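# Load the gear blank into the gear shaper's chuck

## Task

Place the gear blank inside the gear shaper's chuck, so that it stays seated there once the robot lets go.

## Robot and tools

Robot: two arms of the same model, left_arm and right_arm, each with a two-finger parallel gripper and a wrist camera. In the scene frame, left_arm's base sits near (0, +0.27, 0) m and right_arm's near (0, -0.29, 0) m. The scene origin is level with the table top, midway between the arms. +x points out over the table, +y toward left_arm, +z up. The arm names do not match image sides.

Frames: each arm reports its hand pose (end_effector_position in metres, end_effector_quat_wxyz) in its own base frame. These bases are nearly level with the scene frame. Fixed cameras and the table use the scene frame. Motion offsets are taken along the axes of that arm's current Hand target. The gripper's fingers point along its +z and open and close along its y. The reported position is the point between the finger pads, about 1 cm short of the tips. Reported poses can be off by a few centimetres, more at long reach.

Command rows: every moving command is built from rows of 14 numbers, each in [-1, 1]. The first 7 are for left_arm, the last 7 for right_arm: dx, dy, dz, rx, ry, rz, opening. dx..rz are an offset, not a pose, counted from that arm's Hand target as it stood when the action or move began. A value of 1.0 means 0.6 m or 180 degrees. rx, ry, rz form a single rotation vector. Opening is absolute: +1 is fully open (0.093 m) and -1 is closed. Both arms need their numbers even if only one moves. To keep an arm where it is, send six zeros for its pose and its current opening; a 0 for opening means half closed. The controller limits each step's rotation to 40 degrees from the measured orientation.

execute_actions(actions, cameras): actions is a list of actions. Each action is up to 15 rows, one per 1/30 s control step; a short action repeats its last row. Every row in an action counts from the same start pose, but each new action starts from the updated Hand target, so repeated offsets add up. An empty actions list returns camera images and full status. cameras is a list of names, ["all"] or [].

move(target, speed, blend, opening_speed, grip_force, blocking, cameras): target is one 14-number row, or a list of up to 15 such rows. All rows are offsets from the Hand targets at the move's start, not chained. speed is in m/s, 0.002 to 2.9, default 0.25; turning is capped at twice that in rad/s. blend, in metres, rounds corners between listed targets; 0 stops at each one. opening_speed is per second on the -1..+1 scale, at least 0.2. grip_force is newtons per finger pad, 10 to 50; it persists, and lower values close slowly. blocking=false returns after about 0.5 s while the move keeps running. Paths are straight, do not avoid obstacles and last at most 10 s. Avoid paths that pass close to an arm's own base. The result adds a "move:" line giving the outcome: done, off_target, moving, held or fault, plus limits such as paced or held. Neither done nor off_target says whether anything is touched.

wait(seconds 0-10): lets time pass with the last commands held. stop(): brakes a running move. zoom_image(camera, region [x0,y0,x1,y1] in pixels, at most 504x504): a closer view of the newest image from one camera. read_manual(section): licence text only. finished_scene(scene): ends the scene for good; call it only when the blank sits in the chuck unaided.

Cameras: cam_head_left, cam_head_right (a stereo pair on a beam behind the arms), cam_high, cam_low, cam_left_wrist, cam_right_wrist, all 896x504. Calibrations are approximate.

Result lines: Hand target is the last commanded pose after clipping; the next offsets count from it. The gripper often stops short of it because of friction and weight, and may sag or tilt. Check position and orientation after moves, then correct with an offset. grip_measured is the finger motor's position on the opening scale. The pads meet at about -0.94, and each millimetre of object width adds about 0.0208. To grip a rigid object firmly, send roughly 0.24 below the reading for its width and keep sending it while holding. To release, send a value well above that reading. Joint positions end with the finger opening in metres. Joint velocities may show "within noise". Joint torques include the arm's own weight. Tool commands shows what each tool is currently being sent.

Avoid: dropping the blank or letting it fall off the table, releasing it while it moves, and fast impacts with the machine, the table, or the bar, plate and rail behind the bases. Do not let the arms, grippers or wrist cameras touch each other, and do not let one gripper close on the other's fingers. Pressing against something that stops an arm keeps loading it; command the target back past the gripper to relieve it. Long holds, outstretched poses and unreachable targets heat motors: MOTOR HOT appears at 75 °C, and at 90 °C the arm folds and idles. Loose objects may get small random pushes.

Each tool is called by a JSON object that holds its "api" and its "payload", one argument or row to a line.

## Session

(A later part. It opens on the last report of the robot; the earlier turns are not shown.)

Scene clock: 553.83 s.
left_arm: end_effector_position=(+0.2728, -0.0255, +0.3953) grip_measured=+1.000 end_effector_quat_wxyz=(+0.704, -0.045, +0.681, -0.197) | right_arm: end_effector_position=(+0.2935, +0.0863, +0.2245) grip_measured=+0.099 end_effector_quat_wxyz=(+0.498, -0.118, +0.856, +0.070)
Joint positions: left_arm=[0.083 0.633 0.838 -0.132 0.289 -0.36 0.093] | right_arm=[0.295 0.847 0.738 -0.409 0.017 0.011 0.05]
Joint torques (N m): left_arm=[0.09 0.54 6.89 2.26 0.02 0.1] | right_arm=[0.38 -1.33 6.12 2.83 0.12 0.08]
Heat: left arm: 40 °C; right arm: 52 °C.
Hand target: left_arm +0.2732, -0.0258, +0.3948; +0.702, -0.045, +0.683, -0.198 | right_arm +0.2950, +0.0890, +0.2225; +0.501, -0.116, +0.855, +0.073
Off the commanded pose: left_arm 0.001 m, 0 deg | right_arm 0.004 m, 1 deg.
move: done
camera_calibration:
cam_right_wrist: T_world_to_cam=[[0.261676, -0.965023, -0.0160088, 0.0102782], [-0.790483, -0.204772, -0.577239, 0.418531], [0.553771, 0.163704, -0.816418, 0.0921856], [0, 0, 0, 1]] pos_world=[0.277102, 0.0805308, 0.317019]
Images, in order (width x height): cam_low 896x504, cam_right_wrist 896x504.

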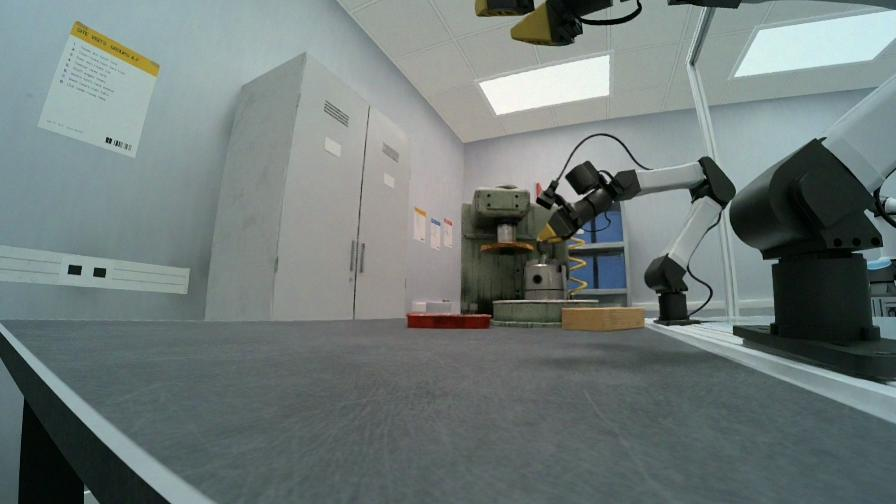

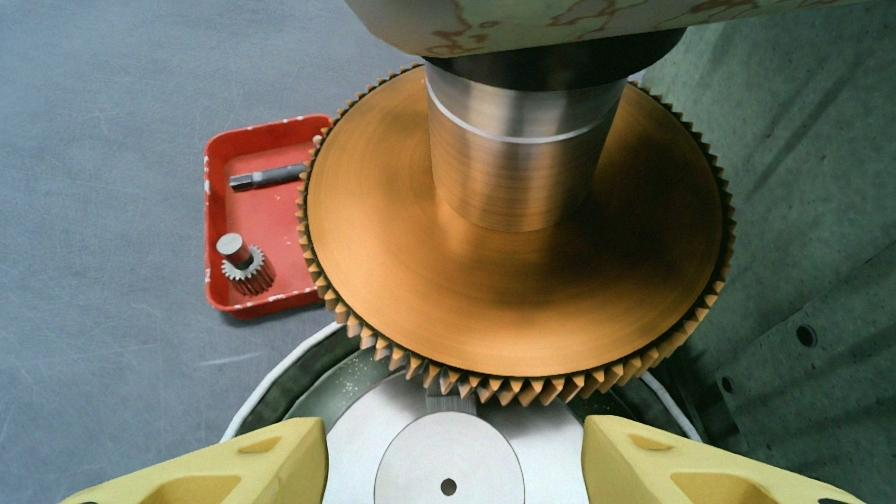

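{"api": "move", "payload": {
  "target": [0,0,0,0,0,0,1, 0.0198,0.0042,0.0025,0,0,0,0.1],
  "speed": 0.06,
  "cameras": ["cam_right_wrist","cam_low"]
}}

{"api": "zoom_image", "payload": {
  "camera": "cam_low",
  "region": [520, 225, 570, 275]
}}

Scene clock: 561.13 s.
left_arm: end_effector_position=(+0.2728, -0.0255, +0.3953) grip_measured=+1.000 end_effector_quat_wxyz=(+0.704, -0.045, +0.681, -0.197) | right_arm: end_effector_position=(+0.2900, +0.0882, +0.2099) grip_measured=+0.099 end_effector_quat_wxyz=(+0.492, -0.119, +0.860, +0.069)
Joint positions: left_arm=[0.083 0.633 0.838 -0.132 0.289 -0.36 0.093] | right_arm=[0.313 0.836 0.688 -0.383 0.032 0.02 0.05]
Joint torques (N m): left_arm=[0.1 0.53 6.94 2.25 0.02 0.11] | right_arm=[0.54 -2.26 5.94 2.91 0.07 0.08]
Heat: left arm: 40 °C; right arm: 52 °C.
Hand target: left_arm +0.2732, -0.0258, +0.3948; +0.702, -0.045, +0.683, -0.198 | right_arm +0.2900, +0.0904, +0.2114; +0.501, -0.116, +0.854, +0.073
Off the commanded pose: left_arm 0.001 m, 0 deg | right_arm 0.003 m, 1 deg.
move: done
camera_calibration:
cam_right_wrist: T_world_to_cam=[[0.261874, -0.96498, -0.0153409, 0.0126103], [-0.797731, -0.207485, -0.566193, 0.407808], [0.543182, 0.160509, -0.82413, 0.0869241], [0, 0, 0, 1]] pos_world=[0.274803, 0.0828307, 0.302728]
Images, in order (width x height): cam_low 896x504, cam_right_wrist 896x504.

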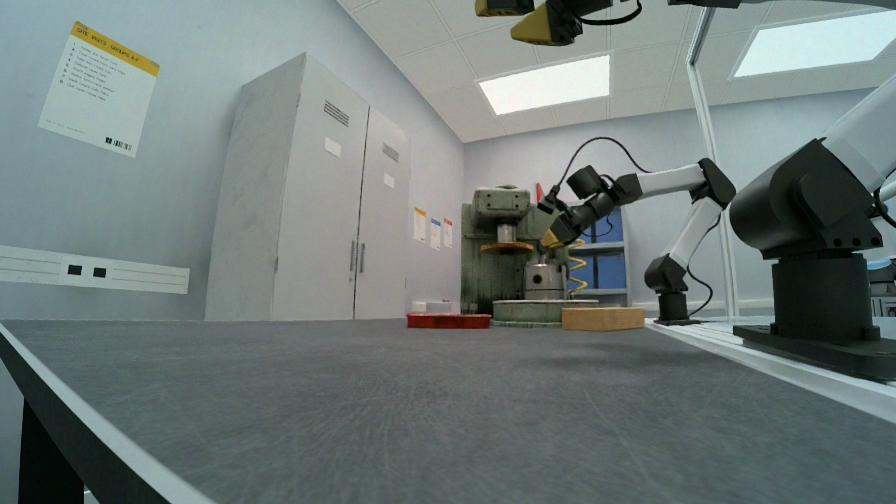

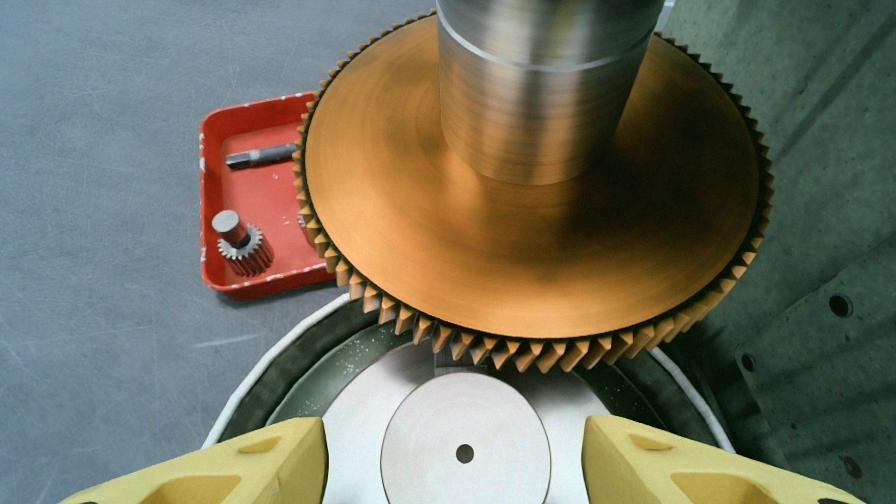

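Scaled by 10.080 from the camera's 896x504 image, which has a finer 1280x720 frame.

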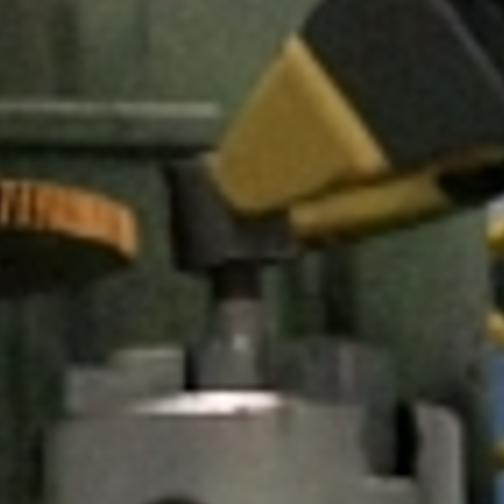

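{"api": "move", "payload": {
  "target": [0,0,0,0,0,0,1, -0.0008,-0.0065,0.0015,0,0,0,0.1],
  "speed": 0.06,
  "cameras": ["cam_right_wrist"]
}}

Scene clock: 566.57 s.
left_arm: end_effector_position=(+0.2728, -0.0255, +0.3953) grip_measured=+1.000 end_effector_quat_wxyz=(+0.704, -0.045, +0.681, -0.197) | right_arm: end_effector_position=(+0.2909, +0.0871, +0.2108) grip_measured=+0.099 end_effector_quat_wxyz=(+0.494, -0.117, +0.859, +0.069)
Joint positions: left_arm=[0.083 0.633 0.838 -0.132 0.289 -0.36 0.093] | right_arm=[0.306 0.836 0.688 -0.379 0.028 0.02 0.05]
Joint torques (N m): left_arm=[0.06 0.55 6.95 2.24 0.03 0.1] | right_arm=[-1.16 -2.09 6.13 2.86 -0.03 -0.05]
Heat: left arm: 40 °C; right arm: 52 °C.
Hand target: left_arm +0.2732, -0.0258, +0.3948; +0.702, -0.045, +0.683, -0.198 | right_arm +0.2920, +0.0869, +0.2114; +0.501, -0.116, +0.854, +0.073
Off the commanded pose: left_arm 0.001 m, 0 deg | right_arm 0.001 m, 1 deg.
move: done
camera_calibration:
cam_right_wrist: T_world_to_cam=[[0.258801, -0.965771, -0.0175728, 0.012608], [-0.796475, -0.203071, -0.569552, 0.408738], [0.546488, 0.161397, -0.821768, 0.0857967], [0, 0, 0, 1]] pos_world=[0.2754, 0.081332, 0.303524]
Images, in order (width x height): cam_right_wrist 896x504.

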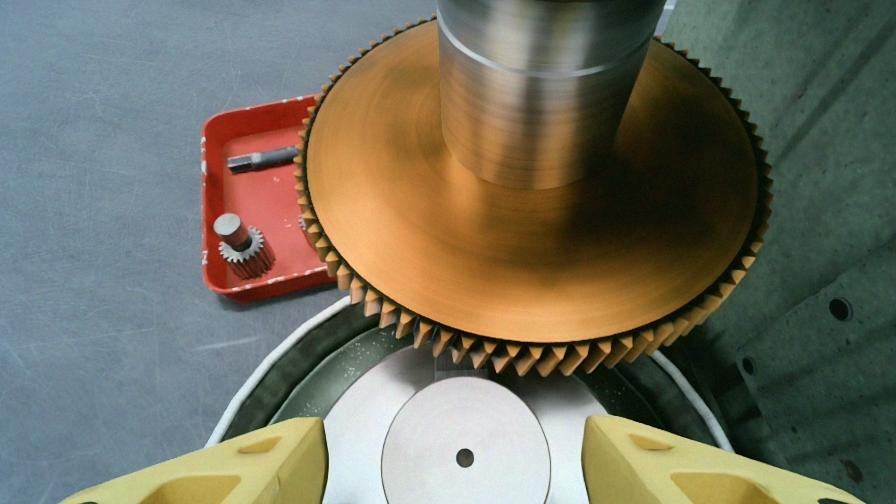

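{"api": "move", "payload": {
  "target": [0,0,0,0,0,0,1, 0.0005,-0.0066,0.0012,0,0,0,0.1],
  "speed": 0.06,
  "cameras": ["cam_right_wrist"]
}}

Scene clock: 569.90 s.
left_arm: end_effector_position=(+0.2728, -0.0255, +0.3953) grip_measured=+1.000 end_effector_quat_wxyz=(+0.704, -0.045, +0.681, -0.197) | right_arm: end_effector_position=(+0.2925, +0.0834, +0.2116) grip_measured=+0.099 end_effector_quat_wxyz=(+0.495, -0.114, +0.858, +0.071)
Joint positions: left_arm=[0.083 0.633 0.838 -0.132 0.289 -0.36 0.093] | right_arm=[0.281 0.836 0.688 -0.375 0.006 0.013 0.05]
Joint torques (N m): left_arm=[0.06 0.53 7.01 2.25 0.02 0.1] | right_arm=[-1.1 -1.89 5.9 2.94 -0.05 -0.11]
Heat: left arm: 40 °C; right arm: 53 °C.
Hand target: left_arm +0.2732, -0.0258, +0.3948; +0.702, -0.045, +0.683, -0.198 | right_arm +0.2935, +0.0832, +0.2107; +0.501, -0.116, +0.855, +0.073
Off the commanded pose: left_arm 0.001 m, 0 deg | right_arm 0.001 m, 1 deg.
move: done
camera_calibration:
cam_right_wrist: T_world_to_cam=[[0.255827, -0.966448, -0.0230301, 0.0107391], [-0.795949, -0.197055, -0.572394, 0.409648], [0.548651, 0.164765, -0.819655, 0.0847793], [0, 0, 0, 1]] pos_world=[0.276797, 0.0771331, 0.304217]
Images, in order (width x height): cam_right_wrist 896x504.

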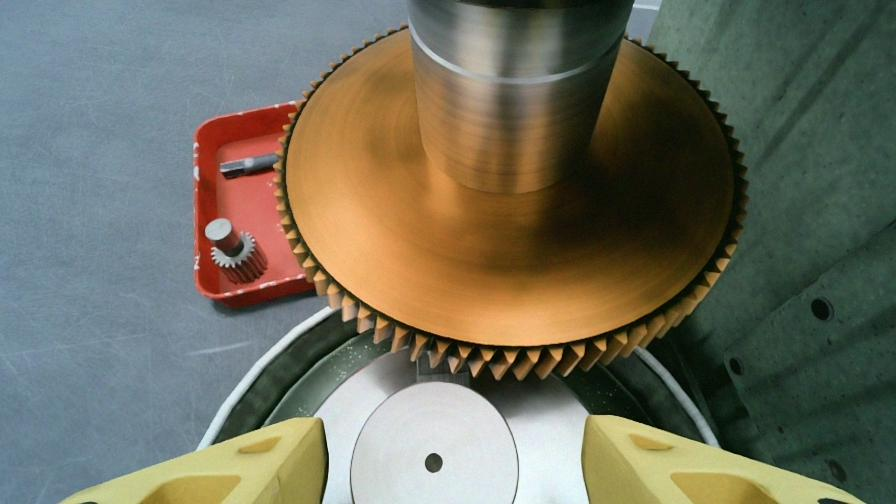

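{"api": "move", "payload": {
  "target": [0,0,0,0,0,0,1, 0.0002,0.0115,0,0,0,0,0.1],
  "speed": 0.06,
  "cameras": ["cam_right_wrist"]
}}

Scene clock: 576.83 s.
left_arm: end_effector_position=(+0.2728, -0.0255, +0.3953) grip_measured=+1.000 end_effector_quat_wxyz=(+0.704, -0.045, +0.681, -0.197) | right_arm: end_effector_position=(+0.2912, +0.0878, +0.2117) grip_measured=+0.099 end_effector_quat_wxyz=(+0.496, -0.119, +0.858, +0.069)
Joint positions: left_arm=[0.083 0.633 0.838 -0.132 0.289 -0.36 0.093] | right_arm=[0.307 0.836 0.688 -0.375 0.026 0.017 0.05]
Joint torques (N m): left_arm=[0.13 0.54 6.89 2.25 0 0.11] | right_arm=[0.34 -1.85 5.96 2.93 0.13 0.11]
Heat: left arm: 40 °C; right arm: 54 °C.
Hand target: left_arm +0.2732, -0.0258, +0.3948; +0.702, -0.045, +0.683, -0.198 | right_arm +0.2916, +0.0899, +0.2107; +0.501, -0.116, +0.854, +0.073
Off the commanded pose: left_arm 0.001 m, 0 deg | right_arm 0.002 m, 1 deg.
move: done
camera_calibration:
cam_right_wrist: T_world_to_cam=[[0.262787, -0.964722, -0.0159361, 0.0117364], [-0.793077, -0.206566, -0.573026, 0.409687], [0.549519, 0.163222, -0.819382, 0.0846664], [0, 0, 0, 1]] pos_world=[0.275304, 0.0821303, 0.304323]
Images, in order (width x height): cam_right_wrist 896x504.

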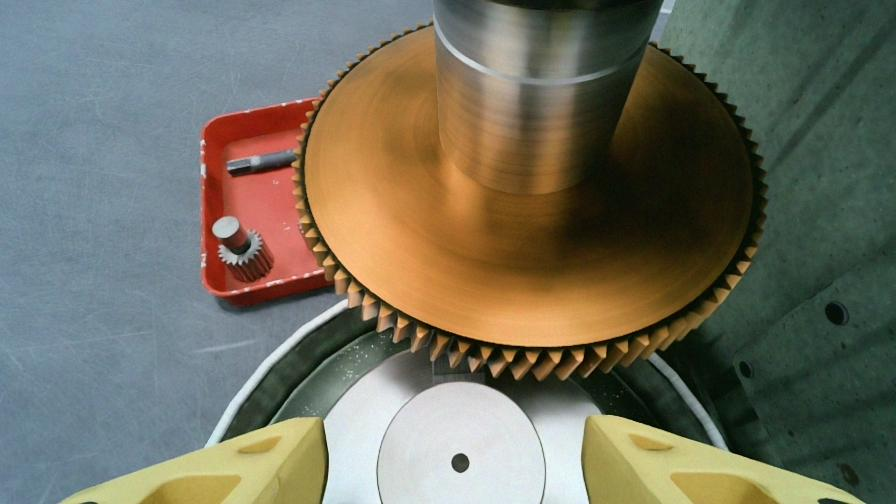

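{"api": "move", "payload": {
  "target": [
    [0,0,0,0,0,0,1, 0,0,0,0,0,0,-0.6],
    [0,0,0,0,0,0,1, 0.004,0.0013,-0.004,0,-0.022,0,-0.6]
  ],
  "speed": 0.04,
  "opening_speed": 0.5,
  "grip_force": [50, 25],
  "cameras": ["cam_right_wrist","cam_low"]
}}

{"api": "zoom_image", "payload": {
  "camera": "cam_low",
  "region": [520, 225, 570, 275]
}}

Scene clock: 586.10 s.
left_arm: end_effector_position=(+0.2728, -0.0255, +0.3953) grip_measured=+1.000 end_effector_quat_wxyz=(+0.704, -0.045, +0.681, -0.197) | right_arm: end_effector_position=(+0.2913, +0.0866, +0.2116) grip_measured=-0.414 end_effector_quat_wxyz=(+0.528, -0.113, +0.839, +0.068)
Joint positions: left_arm=[0.083 0.633 0.838 -0.132 0.289 -0.36 0.093] | right_arm=[0.315 0.787 0.61 -0.271 0.047 0.017 0.025]
Joint torques (N m): left_arm=[0.06 0.51 6.9 2.25 0.01 0.11] | right_arm=[0.43 -2.35 6.05 2.83 0 0.11]
Motor temperatures (°C): left_arm=[25 24 40 38 22 25 22] | right_arm=[23 26 43 55 24 24 26]
Heat: left arm: 40 °C; right arm: 55 °C.
Hand target: left_arm +0.2732, -0.0258, +0.3948; +0.702, -0.045, +0.683, -0.198 | right_arm +0.2883, +0.0897, +0.2098; +0.530, -0.113, +0.837, +0.077
Off the commanded pose: left_arm 0.001 m, 0 deg | right_arm 0.005 m, 1 deg.
grip_force (N): 50, 25
move: done
camera_calibration:
cam_right_wrist: T_world_to_cam=[[0.25344, -0.967299, -0.0100469, 0.012218], [-0.750513, -0.190066, -0.632934, 0.408258], [0.610327, 0.167951, -0.77414, 0.0570394], [0, 0, 0, 1]] pos_world=[0.268493, 0.0798346, 0.30268]
Images, in order (width x height): cam_low 896x504, cam_right_wrist 896x504.

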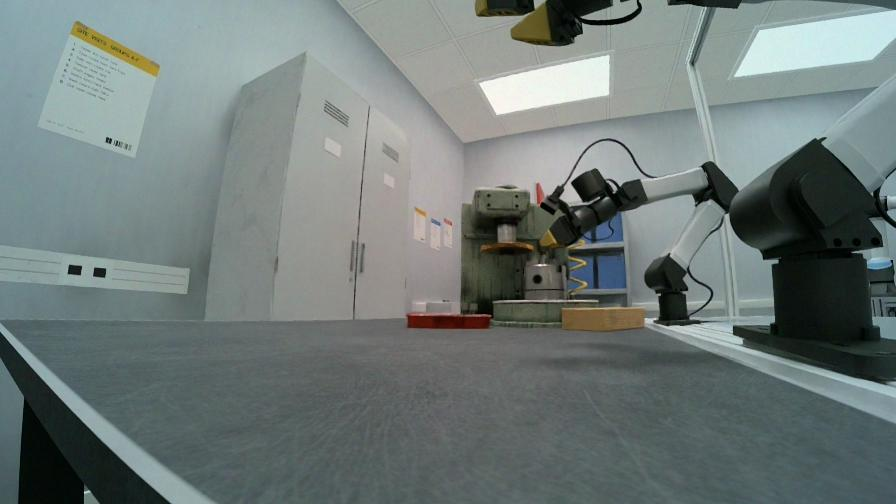

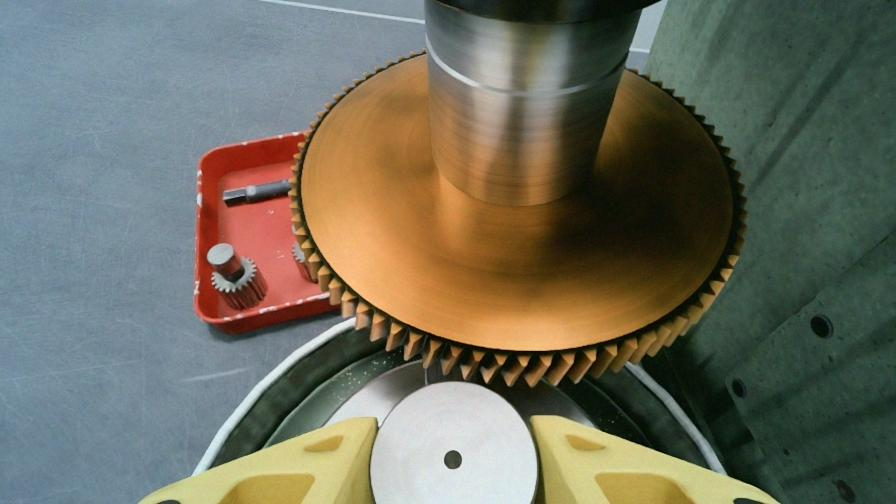

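Scaled by 10.080 from the camera's 896x504 image, which has a finer 1280x720 frame.

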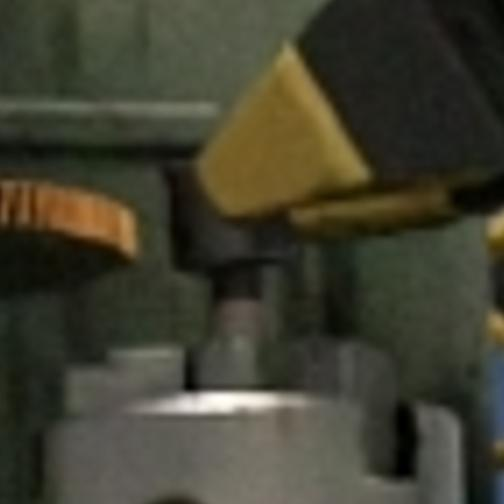

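{"api": "move", "payload": {
  "target": [0,0,0,0,0,0,1, 0.0085,-0.002,-0.0115,0,0.004,0,-0.6],
  "speed": 0.04,
  "cameras": ["cam_right_wrist","cam_low"]
}}

{"api": "zoom_image", "payload": {
  "camera": "cam_low",
  "region": [520, 225, 570, 275]
}}

Scene clock: 591.43 s.
left_arm: end_effector_position=(+0.2728, -0.0255, +0.3953) grip_measured=+1.000 end_effector_quat_wxyz=(+0.704, -0.045, +0.681, -0.197) | right_arm: end_effector_position=(+0.2868, +0.0850, +0.2121) grip_measured=-0.415 end_effector_quat_wxyz=(+0.531, -0.113, +0.837, +0.069)
Joint positions: left_arm=[0.083 0.633 0.838 -0.132 0.289 -0.36 0.093] | right_arm=[0.315 0.76 0.599 -0.281 0.048 0.017 0.025]
Joint torques (N m): left_arm=[0.08 0.59 6.93 2.25 0.02 0.1] | right_arm=[-0.09 -2.82 6.52 2.43 -0.09 0.07]
Heat: left arm: 40 °C; right arm: 54 °C.
Hand target: left_arm +0.2732, -0.0258, +0.3948; +0.702, -0.045, +0.683, -0.198 | right_arm +0.2805, +0.0862, +0.2080; +0.525, -0.114, +0.840, +0.077
Off the commanded pose: left_arm 0.001 m, 0 deg | right_arm 0.008 m, 1 deg.
grip_force (N): 50, 25
move: done
camera_calibration:
cam_right_wrist: T_world_to_cam=[[0.252876, -0.967446, -0.0100949, 0.012044], [-0.746413, -0.188442, -0.638246, 0.404696], [0.615566, 0.168932, -0.769766, 0.0578847], [0, 0, 0, 1]] pos_world=[0.263393, 0.0781349, 0.302975]
Images, in order (width x height): cam_low 896x504, cam_right_wrist 896x504.

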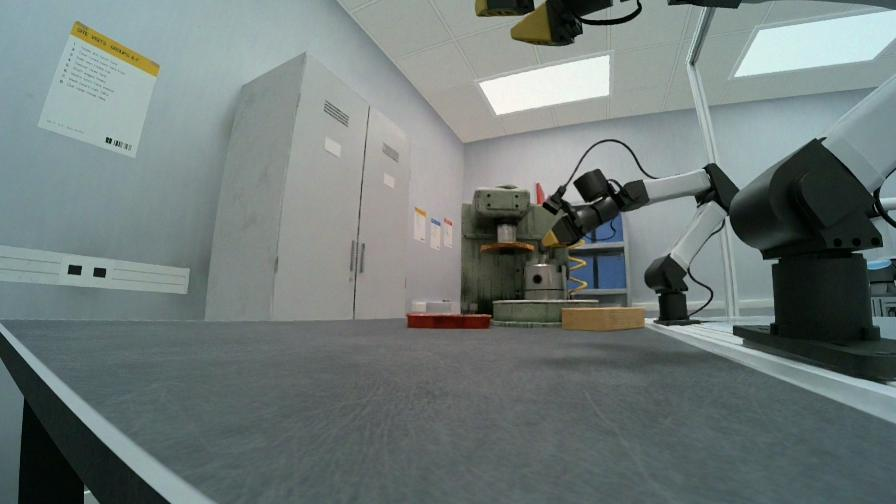

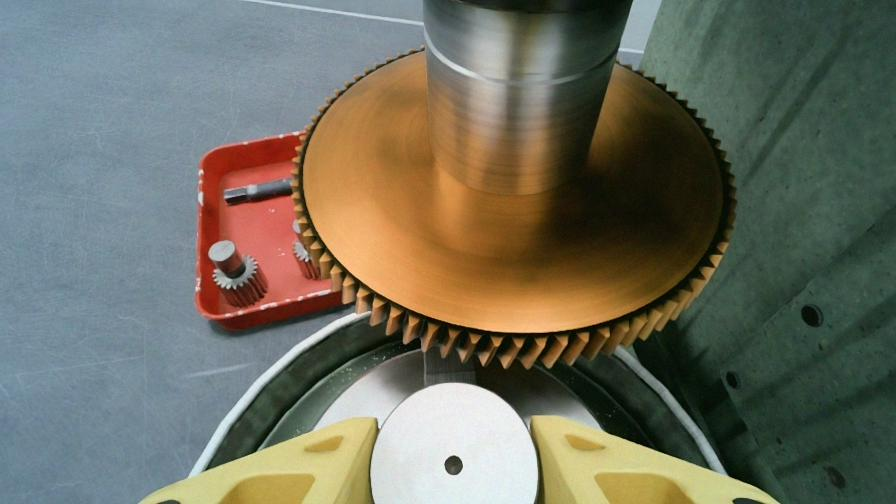

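Scaled by 10.080 from the camera's 896x504 image, which has a finer 1280x720 frame.

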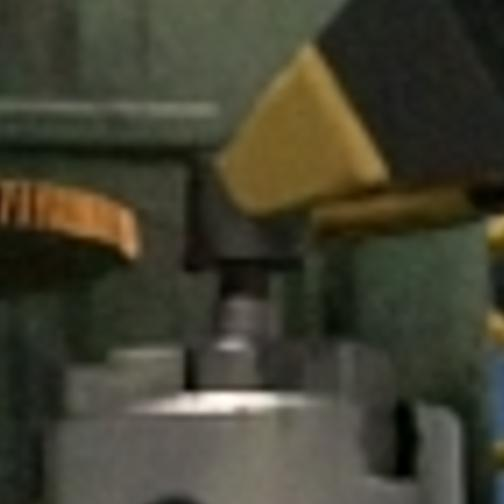

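{"api": "move", "payload": {
  "target": [0,0,0,0,0,0,1, 0.0118,-0.0018,0.0255,0,-0.008,0,-0.6],
  "speed": 0.04
}}

Scene clock: 596.83 s.
left_arm: end_effector_position=(+0.2728, -0.0255, +0.3953) grip_measured=+1.000 end_effector_quat_wxyz=(+0.704, -0.045, +0.681, -0.197) | right_arm: end_effector_position=(+0.2899, +0.0856, +0.2080) grip_measured=-0.416 end_effector_quat_wxyz=(+0.547, -0.110, +0.827, +0.070)
Joint positions: left_arm=[0.083 0.633 0.838 -0.132 0.289 -0.36 0.093] | right_arm=[0.315 0.752 0.548 -0.198 0.05 0.017 0.025]
Joint torques (N m): left_arm=[0.1 0.53 6.94 2.24 0.01 0.1] | right_arm=[-0.99 0.44 5.48 2.94 -0.16 0.03]
Heat: left arm: 40 °C; right arm: 54 °C.
Hand target: left_arm +0.2732, -0.0258, +0.3948; +0.702, -0.045, +0.683, -0.198 | right_arm +0.2910, +0.0882, +0.1950; +0.535, -0.113, +0.833, +0.078
Off the commanded pose: left_arm 0.001 m, 0 deg | right_arm 0.013 m, 2 deg.
grip_force (N): 50, 25
move: off_target (right_arm)

{"api": "wait", "payload": {
  "seconds": 0,
  "cameras": ["cam_low","cam_right_wrist"]
}}

{"api": "zoom_image", "payload": {
  "camera": "cam_low",
  "region": [520, 225, 570, 275]
}}

Scene clock: 599.63 s.
left_arm: end_effector_position=(+0.2728, -0.0255, +0.3953) grip_measured=+1.000 end_effector_quat_wxyz=(+0.704, -0.045, +0.681, -0.197) | right_arm: end_effector_position=(+0.2899, +0.0856, +0.2080) grip_measured=-0.416 end_effector_quat_wxyz=(+0.547, -0.110, +0.827, +0.070)
Joint positions: left_arm=[0.083 0.633 0.838 -0.132 0.289 -0.36 0.093] | right_arm=[0.315 0.752 0.548 -0.198 0.05 0.017 0.025]
Joint torques (N m): left_arm=[0.13 0.55 6.97 2.25 0.01 0.1] | right_arm=[-0.85 0.32 5.38 2.94 -0.17 0]
Heat: left arm: 40 °C; right arm: 54 °C.
Hand target: left_arm +0.2732, -0.0258, +0.3948; +0.702, -0.045, +0.683, -0.198 | right_arm +0.2910, +0.0882, +0.1950; +0.535, -0.113, +0.833, +0.078
Tool commands: left_gripper/opening=+1.0 right_gripper/opening=-0.6
Off the commanded pose: left_arm 0.001 m, 0 deg | right_arm 0.013 m, 2 deg.
grip_force (N): 50, 25
camera_calibration:
cam_right_wrist: T_world_to_cam=[[0.251277, -0.967847, -0.0114825, 0.0125238], [-0.722674, -0.179706, -0.667418, 0.403029], [0.643896, 0.176005, -0.744594, 0.0387012], [0, 0, 0, 1]] pos_world=[0.263192, 0.0777362, 0.297949]
Images, in order (width x height): cam_low 896x504, cam_right_wrist 896x504.

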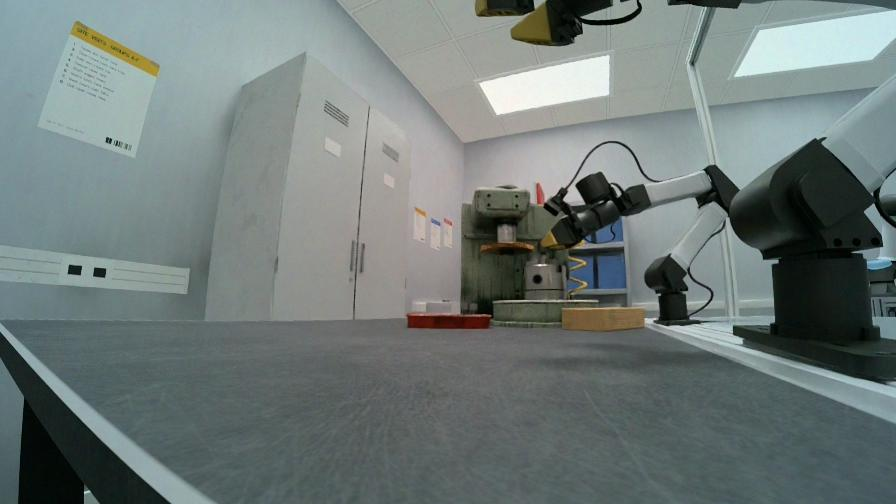

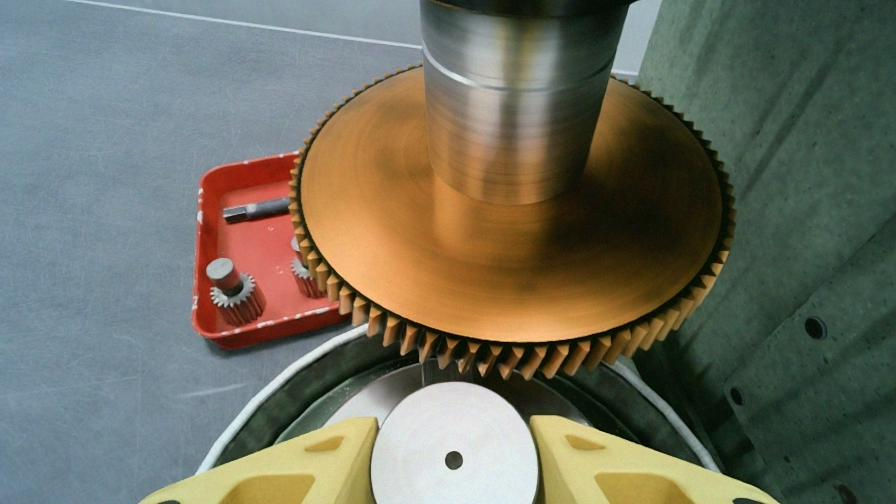

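Scaled by 10.080 from the camera's 896x504 image, which has a finer 1280x720 frame.

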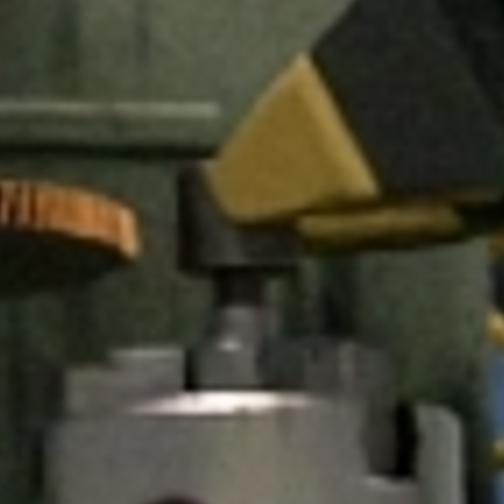

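{"api": "move", "payload": {
  "target": [
    [0,0,0,0,0,0,1, -0.0055,0.0017,-0.022,0,0.012,0,-0.6],
    [0,0,0,0,0,0,1, 0.009,0.0004,0.0023,0,0.0,0,-0.6],
    [0,0,0,0,0,0,1, 0.002,0.0018,-0.0203,0,0.012,0,-0.6]
  ],
  "speed": 0.04,
  "cameras": ["cam_low","cam_right_wrist"]
}}

{"api": "zoom_image", "payload": {
  "camera": "cam_low",
  "region": [520, 225, 570, 275]
}}

Scene clock: 611.63 s.
left_arm: end_effector_position=(+0.2728, -0.0255, +0.3953) grip_measured=+1.000 end_effector_quat_wxyz=(+0.704, -0.045, +0.681, -0.197) | right_arm: end_effector_position=(+0.2886, +0.0848, +0.2078) grip_measured=-0.416 end_effector_quat_wxyz=(+0.552, -0.108, +0.824, +0.071)
Joint positions: left_arm=[0.083 0.633 0.838 -0.132 0.289 -0.36 0.093] | right_arm=[0.315 0.738 0.534 -0.188 0.052 0.02 0.025]
Joint torques (N m): left_arm=[0.06 0.58 6.94 2.25 0.03 0.11] | right_arm=[-0.01 -1.4 9.52 1.56 -0.09 0.04]
Heat: left arm: 40 °C; right arm: 54 °C.
Hand target: left_arm +0.2732, -0.0258, +0.3948; +0.702, -0.045, +0.683, -0.198 | right_arm +0.2796, +0.0860, +0.1989; +0.520, -0.114, +0.843, +0.076
Off the commanded pose: left_arm 0.001 m, 0 deg | right_arm 0.013 m, 4 deg.
grip_force (N): 50, 25
move: off_target (right_arm)
camera_calibration:
cam_right_wrist: T_world_to_cam=[[0.248345, -0.968562, -0.0146001, 0.0136837], [-0.716797, -0.173611, -0.675323, 0.401161], [0.651557, 0.178178, -0.737378, 0.0357037], [0, 0, 0, 1]] pos_world=[0.26089, 0.0765378, 0.29744]
Images, in order (width x height): cam_low 896x504, cam_right_wrist 896x504.

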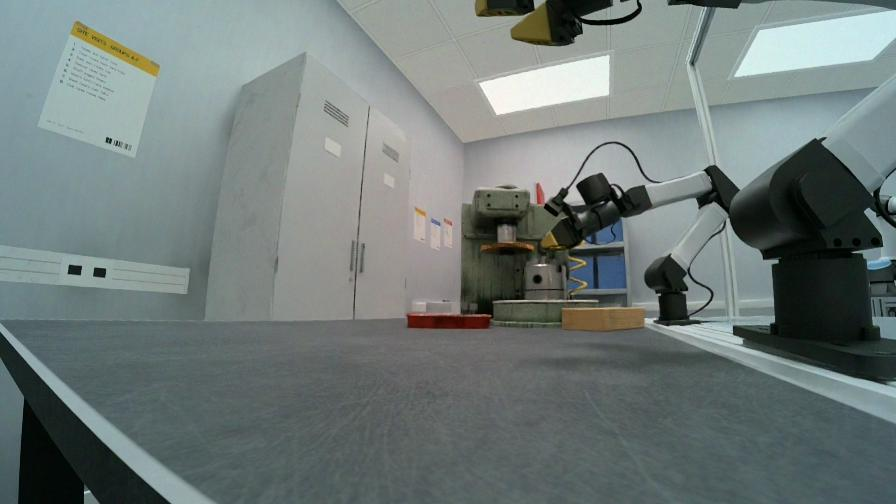

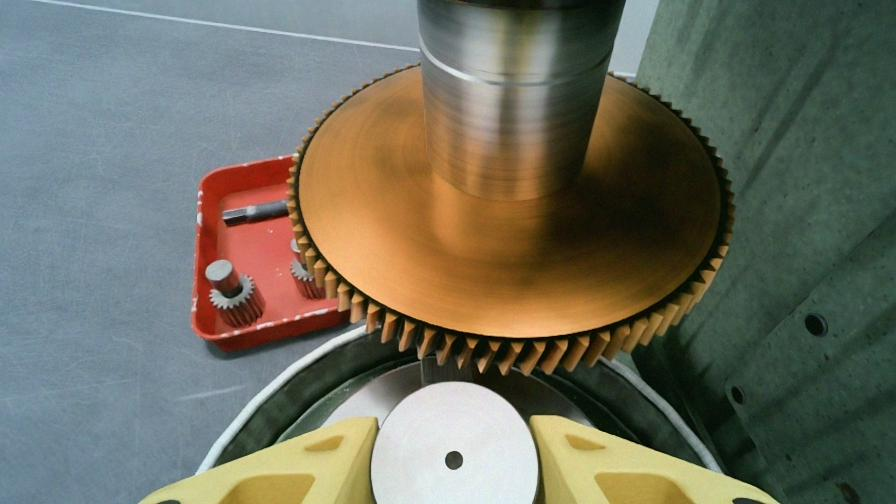

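Scaled by 10.080 from the camera's 896x504 image, which has a finer 1280x720 frame.

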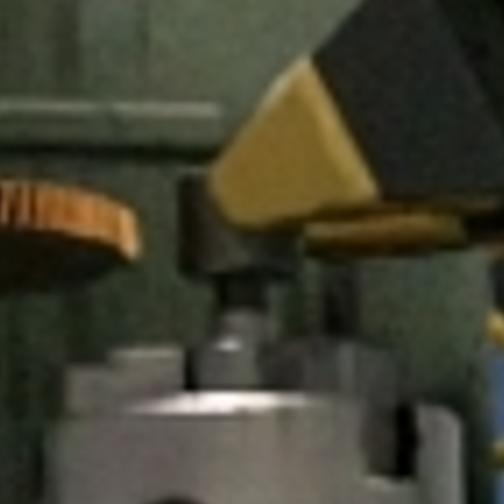

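{"api": "move", "payload": {
  "target": [
    [0,0,0,0,0,0,1, 0.003,-0.001,0.014,0,-0.012,0,-0.6],
    [0,0,0,0,0,0,1, 0.003,-0.001,0.014,0,-0.012,0,-0.2]
  ],
  "speed": 0.04,
  "opening_speed": 0.2,
  "cameras": ["cam_low","cam_right_wrist"]
}}

{"api": "zoom_image", "payload": {
  "camera": "cam_low",
  "region": [520, 225, 570, 275]
}}

Scene clock: 621.87 s.
left_arm: end_effector_position=(+0.2728, -0.0255, +0.3953) grip_measured=+1.000 end_effector_quat_wxyz=(+0.704, -0.045, +0.681, -0.197) | right_arm: end_effector_position=(+0.2880, +0.0860, +0.2048) grip_measured=-0.201 end_effector_quat_wxyz=(+0.549, -0.110, +0.825, +0.074)
Joint positions: left_arm=[0.083 0.633 0.838 -0.132 0.289 -0.36 0.093] | right_arm=[0.315 0.739 0.527 -0.185 0.044 0.02 0.036]
Joint torques (N m): left_arm=[0.08 0.53 6.9 2.24 0.02 0.11] | right_arm=[-0.42 -0.43 6.19 2.66 -0.07 0.04]
Heat: left arm: 40 °C; right arm: 52 °C.
Hand target: left_arm +0.2732, -0.0258, +0.3948; +0.702, -0.045, +0.683, -0.198 | right_arm +0.2862, +0.0873, +0.1936; +0.535, -0.113, +0.833, +0.078
Off the commanded pose: left_arm 0.001 m, 0 deg | right_arm 0.011 m, 2 deg.
grip_force (N): 50, 25
move: off_target (right_arm); target 2's new opening was sent with right_arm's hand 0.015 m and 2 deg from that target
camera_calibration:
cam_right_wrist: T_world_to_cam=[[0.255069, -0.966769, -0.0172418, 0.0133936], [-0.719642, -0.177898, -0.671169, 0.399214], [0.645799, 0.183602, -0.741103, 0.035582], [0, 0, 0, 1]] pos_world=[0.260896, 0.077435, 0.294541]
Images, in order (width x height): cam_low 896x504, cam_right_wrist 896x504.

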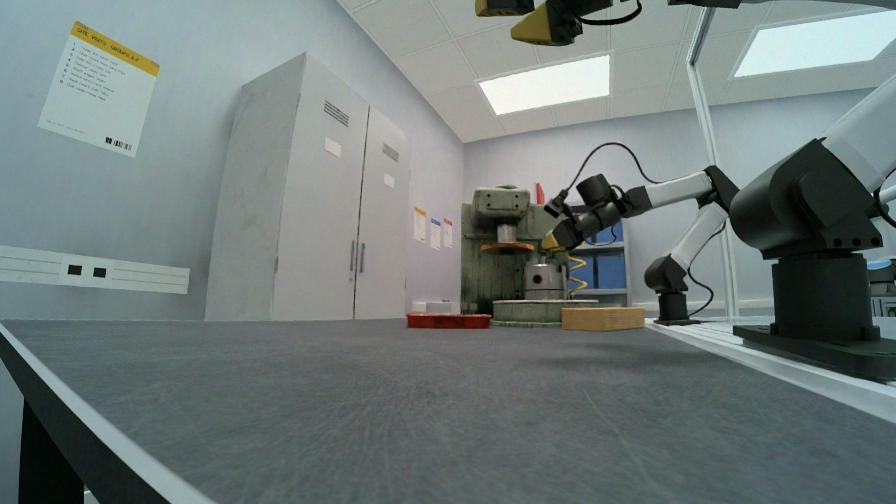

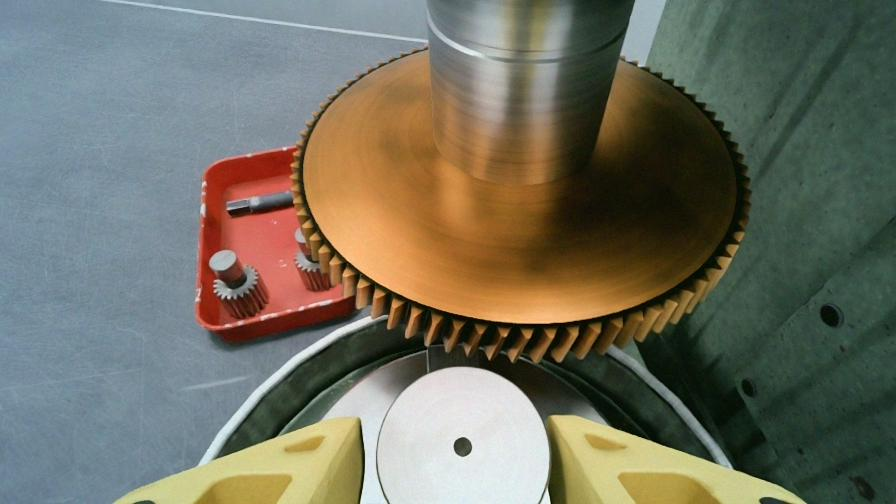

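Scaled by 10.080 from the camera's 896x504 image, which has a finer 1280x720 frame.

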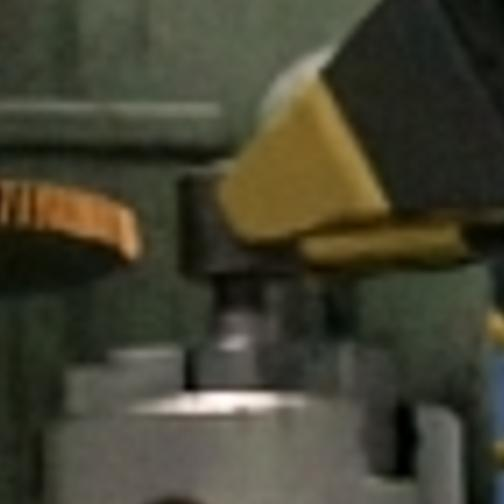

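{"api": "move", "payload": {
  "target": [0,0,0,0,0,0,1, -0.005,-0.0082,0.0028,0,0,0,-0.2],
  "speed": 0.05,
  "cameras": ["cam_right_wrist"]
}}

Scene clock: 638.13 s.
left_arm: end_effector_position=(+0.2728, -0.0255, +0.3953) grip_measured=+1.000 end_effector_quat_wxyz=(+0.704, -0.045, +0.681, -0.197) | right_arm: end_effector_position=(+0.2904, +0.0838, +0.1997) grip_measured=-0.201 end_effector_quat_wxyz=(+0.541, -0.110, +0.830, +0.077)
Joint positions: left_arm=[0.083 0.633 0.838 -0.132 0.289 -0.36 0.093] | right_arm=[0.289 0.757 0.527 -0.185 0.014 0.017 0.036]
Joint torques (N m): left_arm=[0.08 0.55 6.98 2.25 0.02 0.11] | right_arm=[-1.16 -0.72 7.06 2.69 0 -0.12]
Heat: left arm: 40 °C; right arm: 52 °C.
Hand target: left_arm +0.2732, -0.0258, +0.3948; +0.702, -0.045, +0.683, -0.198 | right_arm +0.2902, +0.0834, +0.1956; +0.535, -0.113, +0.833, +0.078
Off the commanded pose: left_arm 0.001 m, 0 deg | right_arm 0.004 m, 1 deg.
grip_force (N): 50, 25
move: done
camera_calibration:
cam_right_wrist: T_world_to_cam=[[0.25729, -0.966005, -0.0252162, 0.0113945], [-0.732284, -0.17788, -0.657357, 0.398037], [0.630525, 0.187597, -0.753157, 0.037186], [0, 0, 0, 1]] pos_world=[0.265098, 0.0748341, 0.289946]
Images, in order (width x height): cam_right_wrist 896x504.

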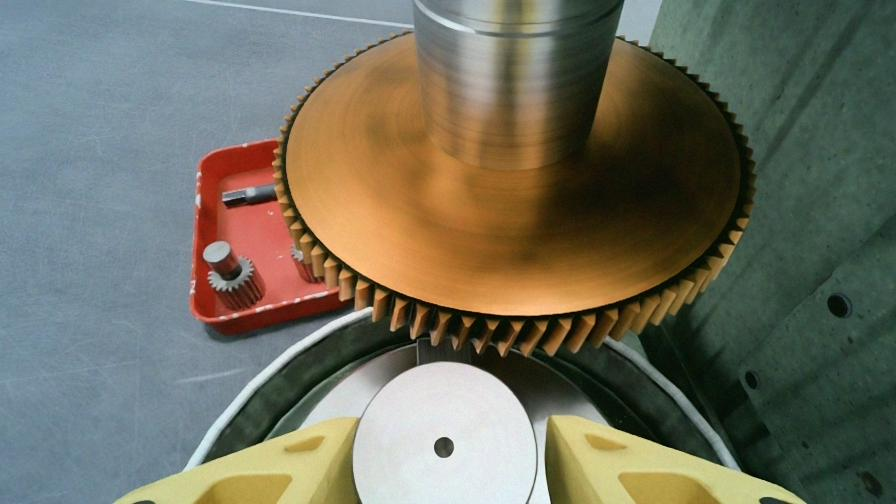

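{"api": "move", "payload": {
  "target": [
    [0,0,0,0,0,0,1,-0.0189,0.0066,-0.0065,0,0,0,-0.2]
  ],
  "speed": 0.05,
  "cameras": ["cam_right_wrist","cam_low"]
}}

Scene clock: 660.03 s.
left_arm: end_effector_position=(+0.2728, -0.0255, +0.3953) grip_measured=+1.000 end_effector_quat_wxyz=(+0.704, -0.045, +0.681, -0.197) | right_arm: end_effector_position=(+0.2881, +0.0844, +0.1948) grip_measured=-0.201 end_effector_quat_wxyz=(+0.528, -0.113, +0.838, +0.075)
Joint positions: left_arm=[0.083 0.633 0.838 -0.132 0.289 -0.36 0.093] | right_arm=[0.297 0.764 0.537 -0.219 0.02 0.017 0.036]
Joint torques (N m): left_arm=[0.1 0.51 6.95 2.25 0.02 0.11] | right_arm=[0.53 -0.79 10.39 2.59 0.08 0.01]
Heat: left arm: 40 °C; right arm: 52 °C.
Hand target: left_arm +0.2732, -0.0258, +0.3948; +0.702, -0.045, +0.683, -0.198 | right_arm +0.2902, +0.0874, +0.2075; +0.535, -0.113, +0.833, +0.078
Off the commanded pose: left_arm 0.001 m, 0 deg | right_arm 0.013 m, 1 deg.
grip_force (N): 50, 25
move: off_target (right_arm)
camera_calibration:
cam_right_wrist: T_world_to_cam=[[0.258699, -0.96572, -0.0214625, 0.0113604], [-0.750685, -0.187013, -0.633639, 0.394756], [0.607904, 0.180033, -0.773331, 0.0458956], [0, 0, 0, 1]] pos_world=[0.265499, 0.0765327, 0.285869]
Images, in order (width x height): cam_low 896x504, cam_right_wrist 896x504.

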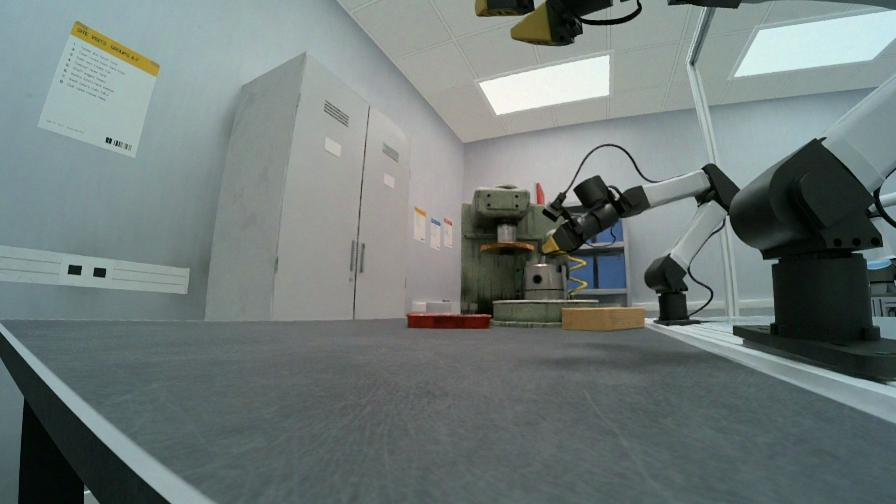

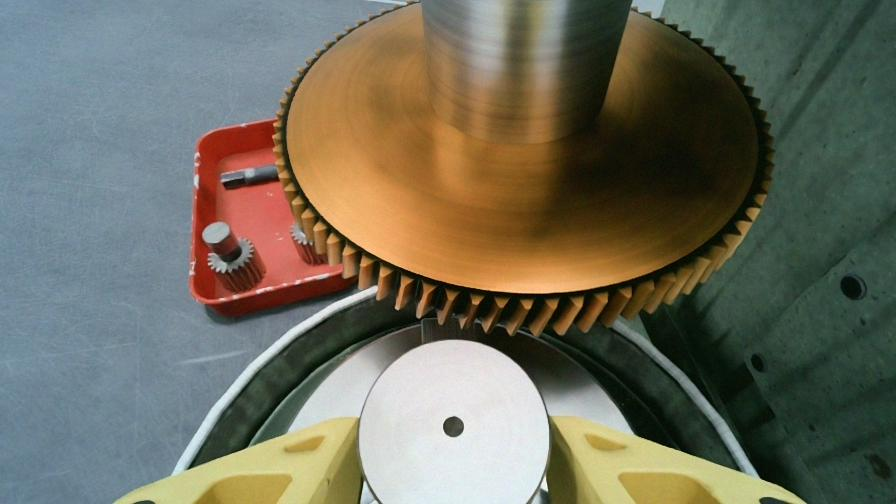

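{"api": "move", "payload": {
  "target": [
    [0,0,0,0,0,0,1,-0.0148,-0.0017,0.0003,0,0,0,-0.2]
  ],
  "speed": 0.05,
  "cameras": ["cam_right_wrist","cam_low"]
}}

{"api": "zoom_image", "payload": {
  "camera": "cam_low",
  "region": [520, 225, 570, 275]
}}

Scene clock: 664.97 s.
left_arm: end_effector_position=(+0.2728, -0.0255, +0.3953) grip_measured=+1.000 end_effector_quat_wxyz=(+0.704, -0.045, +0.681, -0.197) | right_arm: end_effector_position=(+0.2918, +0.0856, +0.2030) grip_measured=-0.201 end_effector_quat_wxyz=(+0.528, -0.113, +0.838, +0.075)
Joint positions: left_arm=[0.083 0.633 0.838 -0.132 0.289 -0.36 0.093] | right_arm=[0.297 0.785 0.574 -0.235 0.02 0.017 0.036]
Joint torques (N m): left_arm=[0.06 0.55 6.95 2.26 0.01 0.11] | right_arm=[-0.39 -0.76 10.36 2.59 0.05 -0.05]
Heat: left arm: 40 °C; right arm: 52 °C.
Hand target: left_arm +0.2732, -0.0258, +0.3948; +0.702, -0.045, +0.683, -0.198 | right_arm +0.2942, +0.0874, +0.2155; +0.535, -0.113, +0.833, +0.078
Off the commanded pose: left_arm 0.001 m, 0 deg | right_arm 0.013 m, 1 deg.
grip_force (N): 50, 25
move: off_target (right_arm)
camera_calibration:
cam_right_wrist: T_world_to_cam=[[0.258685, -0.965721, -0.0215704, 0.0116772], [-0.750262, -0.186805, -0.634201, 0.40297], [0.608432, 0.180242, -0.772867, 0.0494945], [0, 0, 0, 1]] pos_world=[0.269199, 0.0776327, 0.294069]
Images, in order (width x height): cam_low 896x504, cam_right_wrist 896x504.

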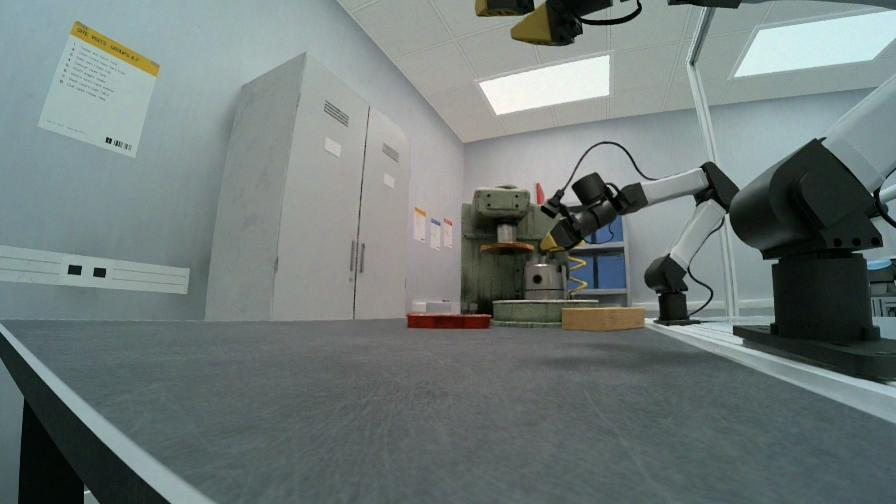

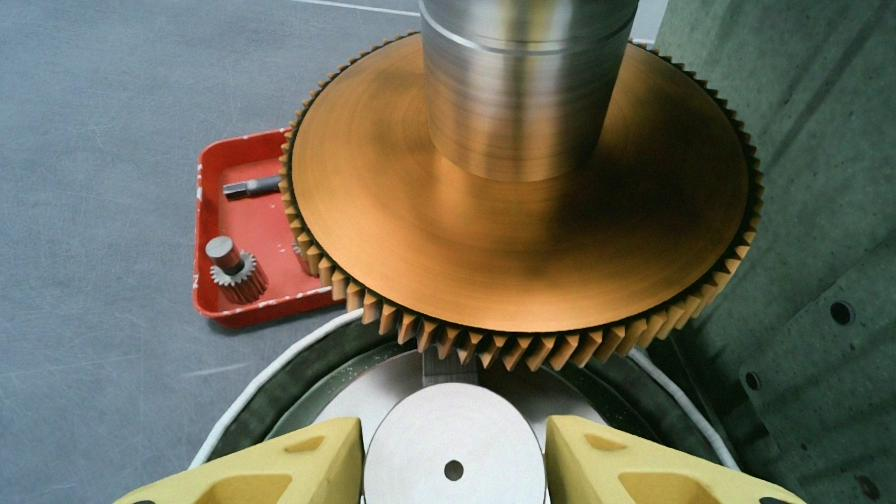

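Scaled by 10.080 from the camera's 896x504 image, which has a finer 1280x720 frame.

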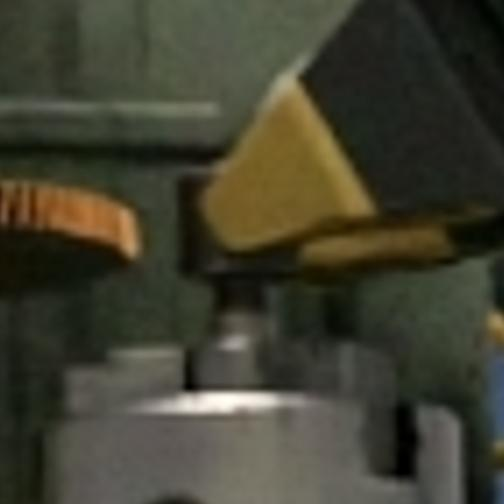

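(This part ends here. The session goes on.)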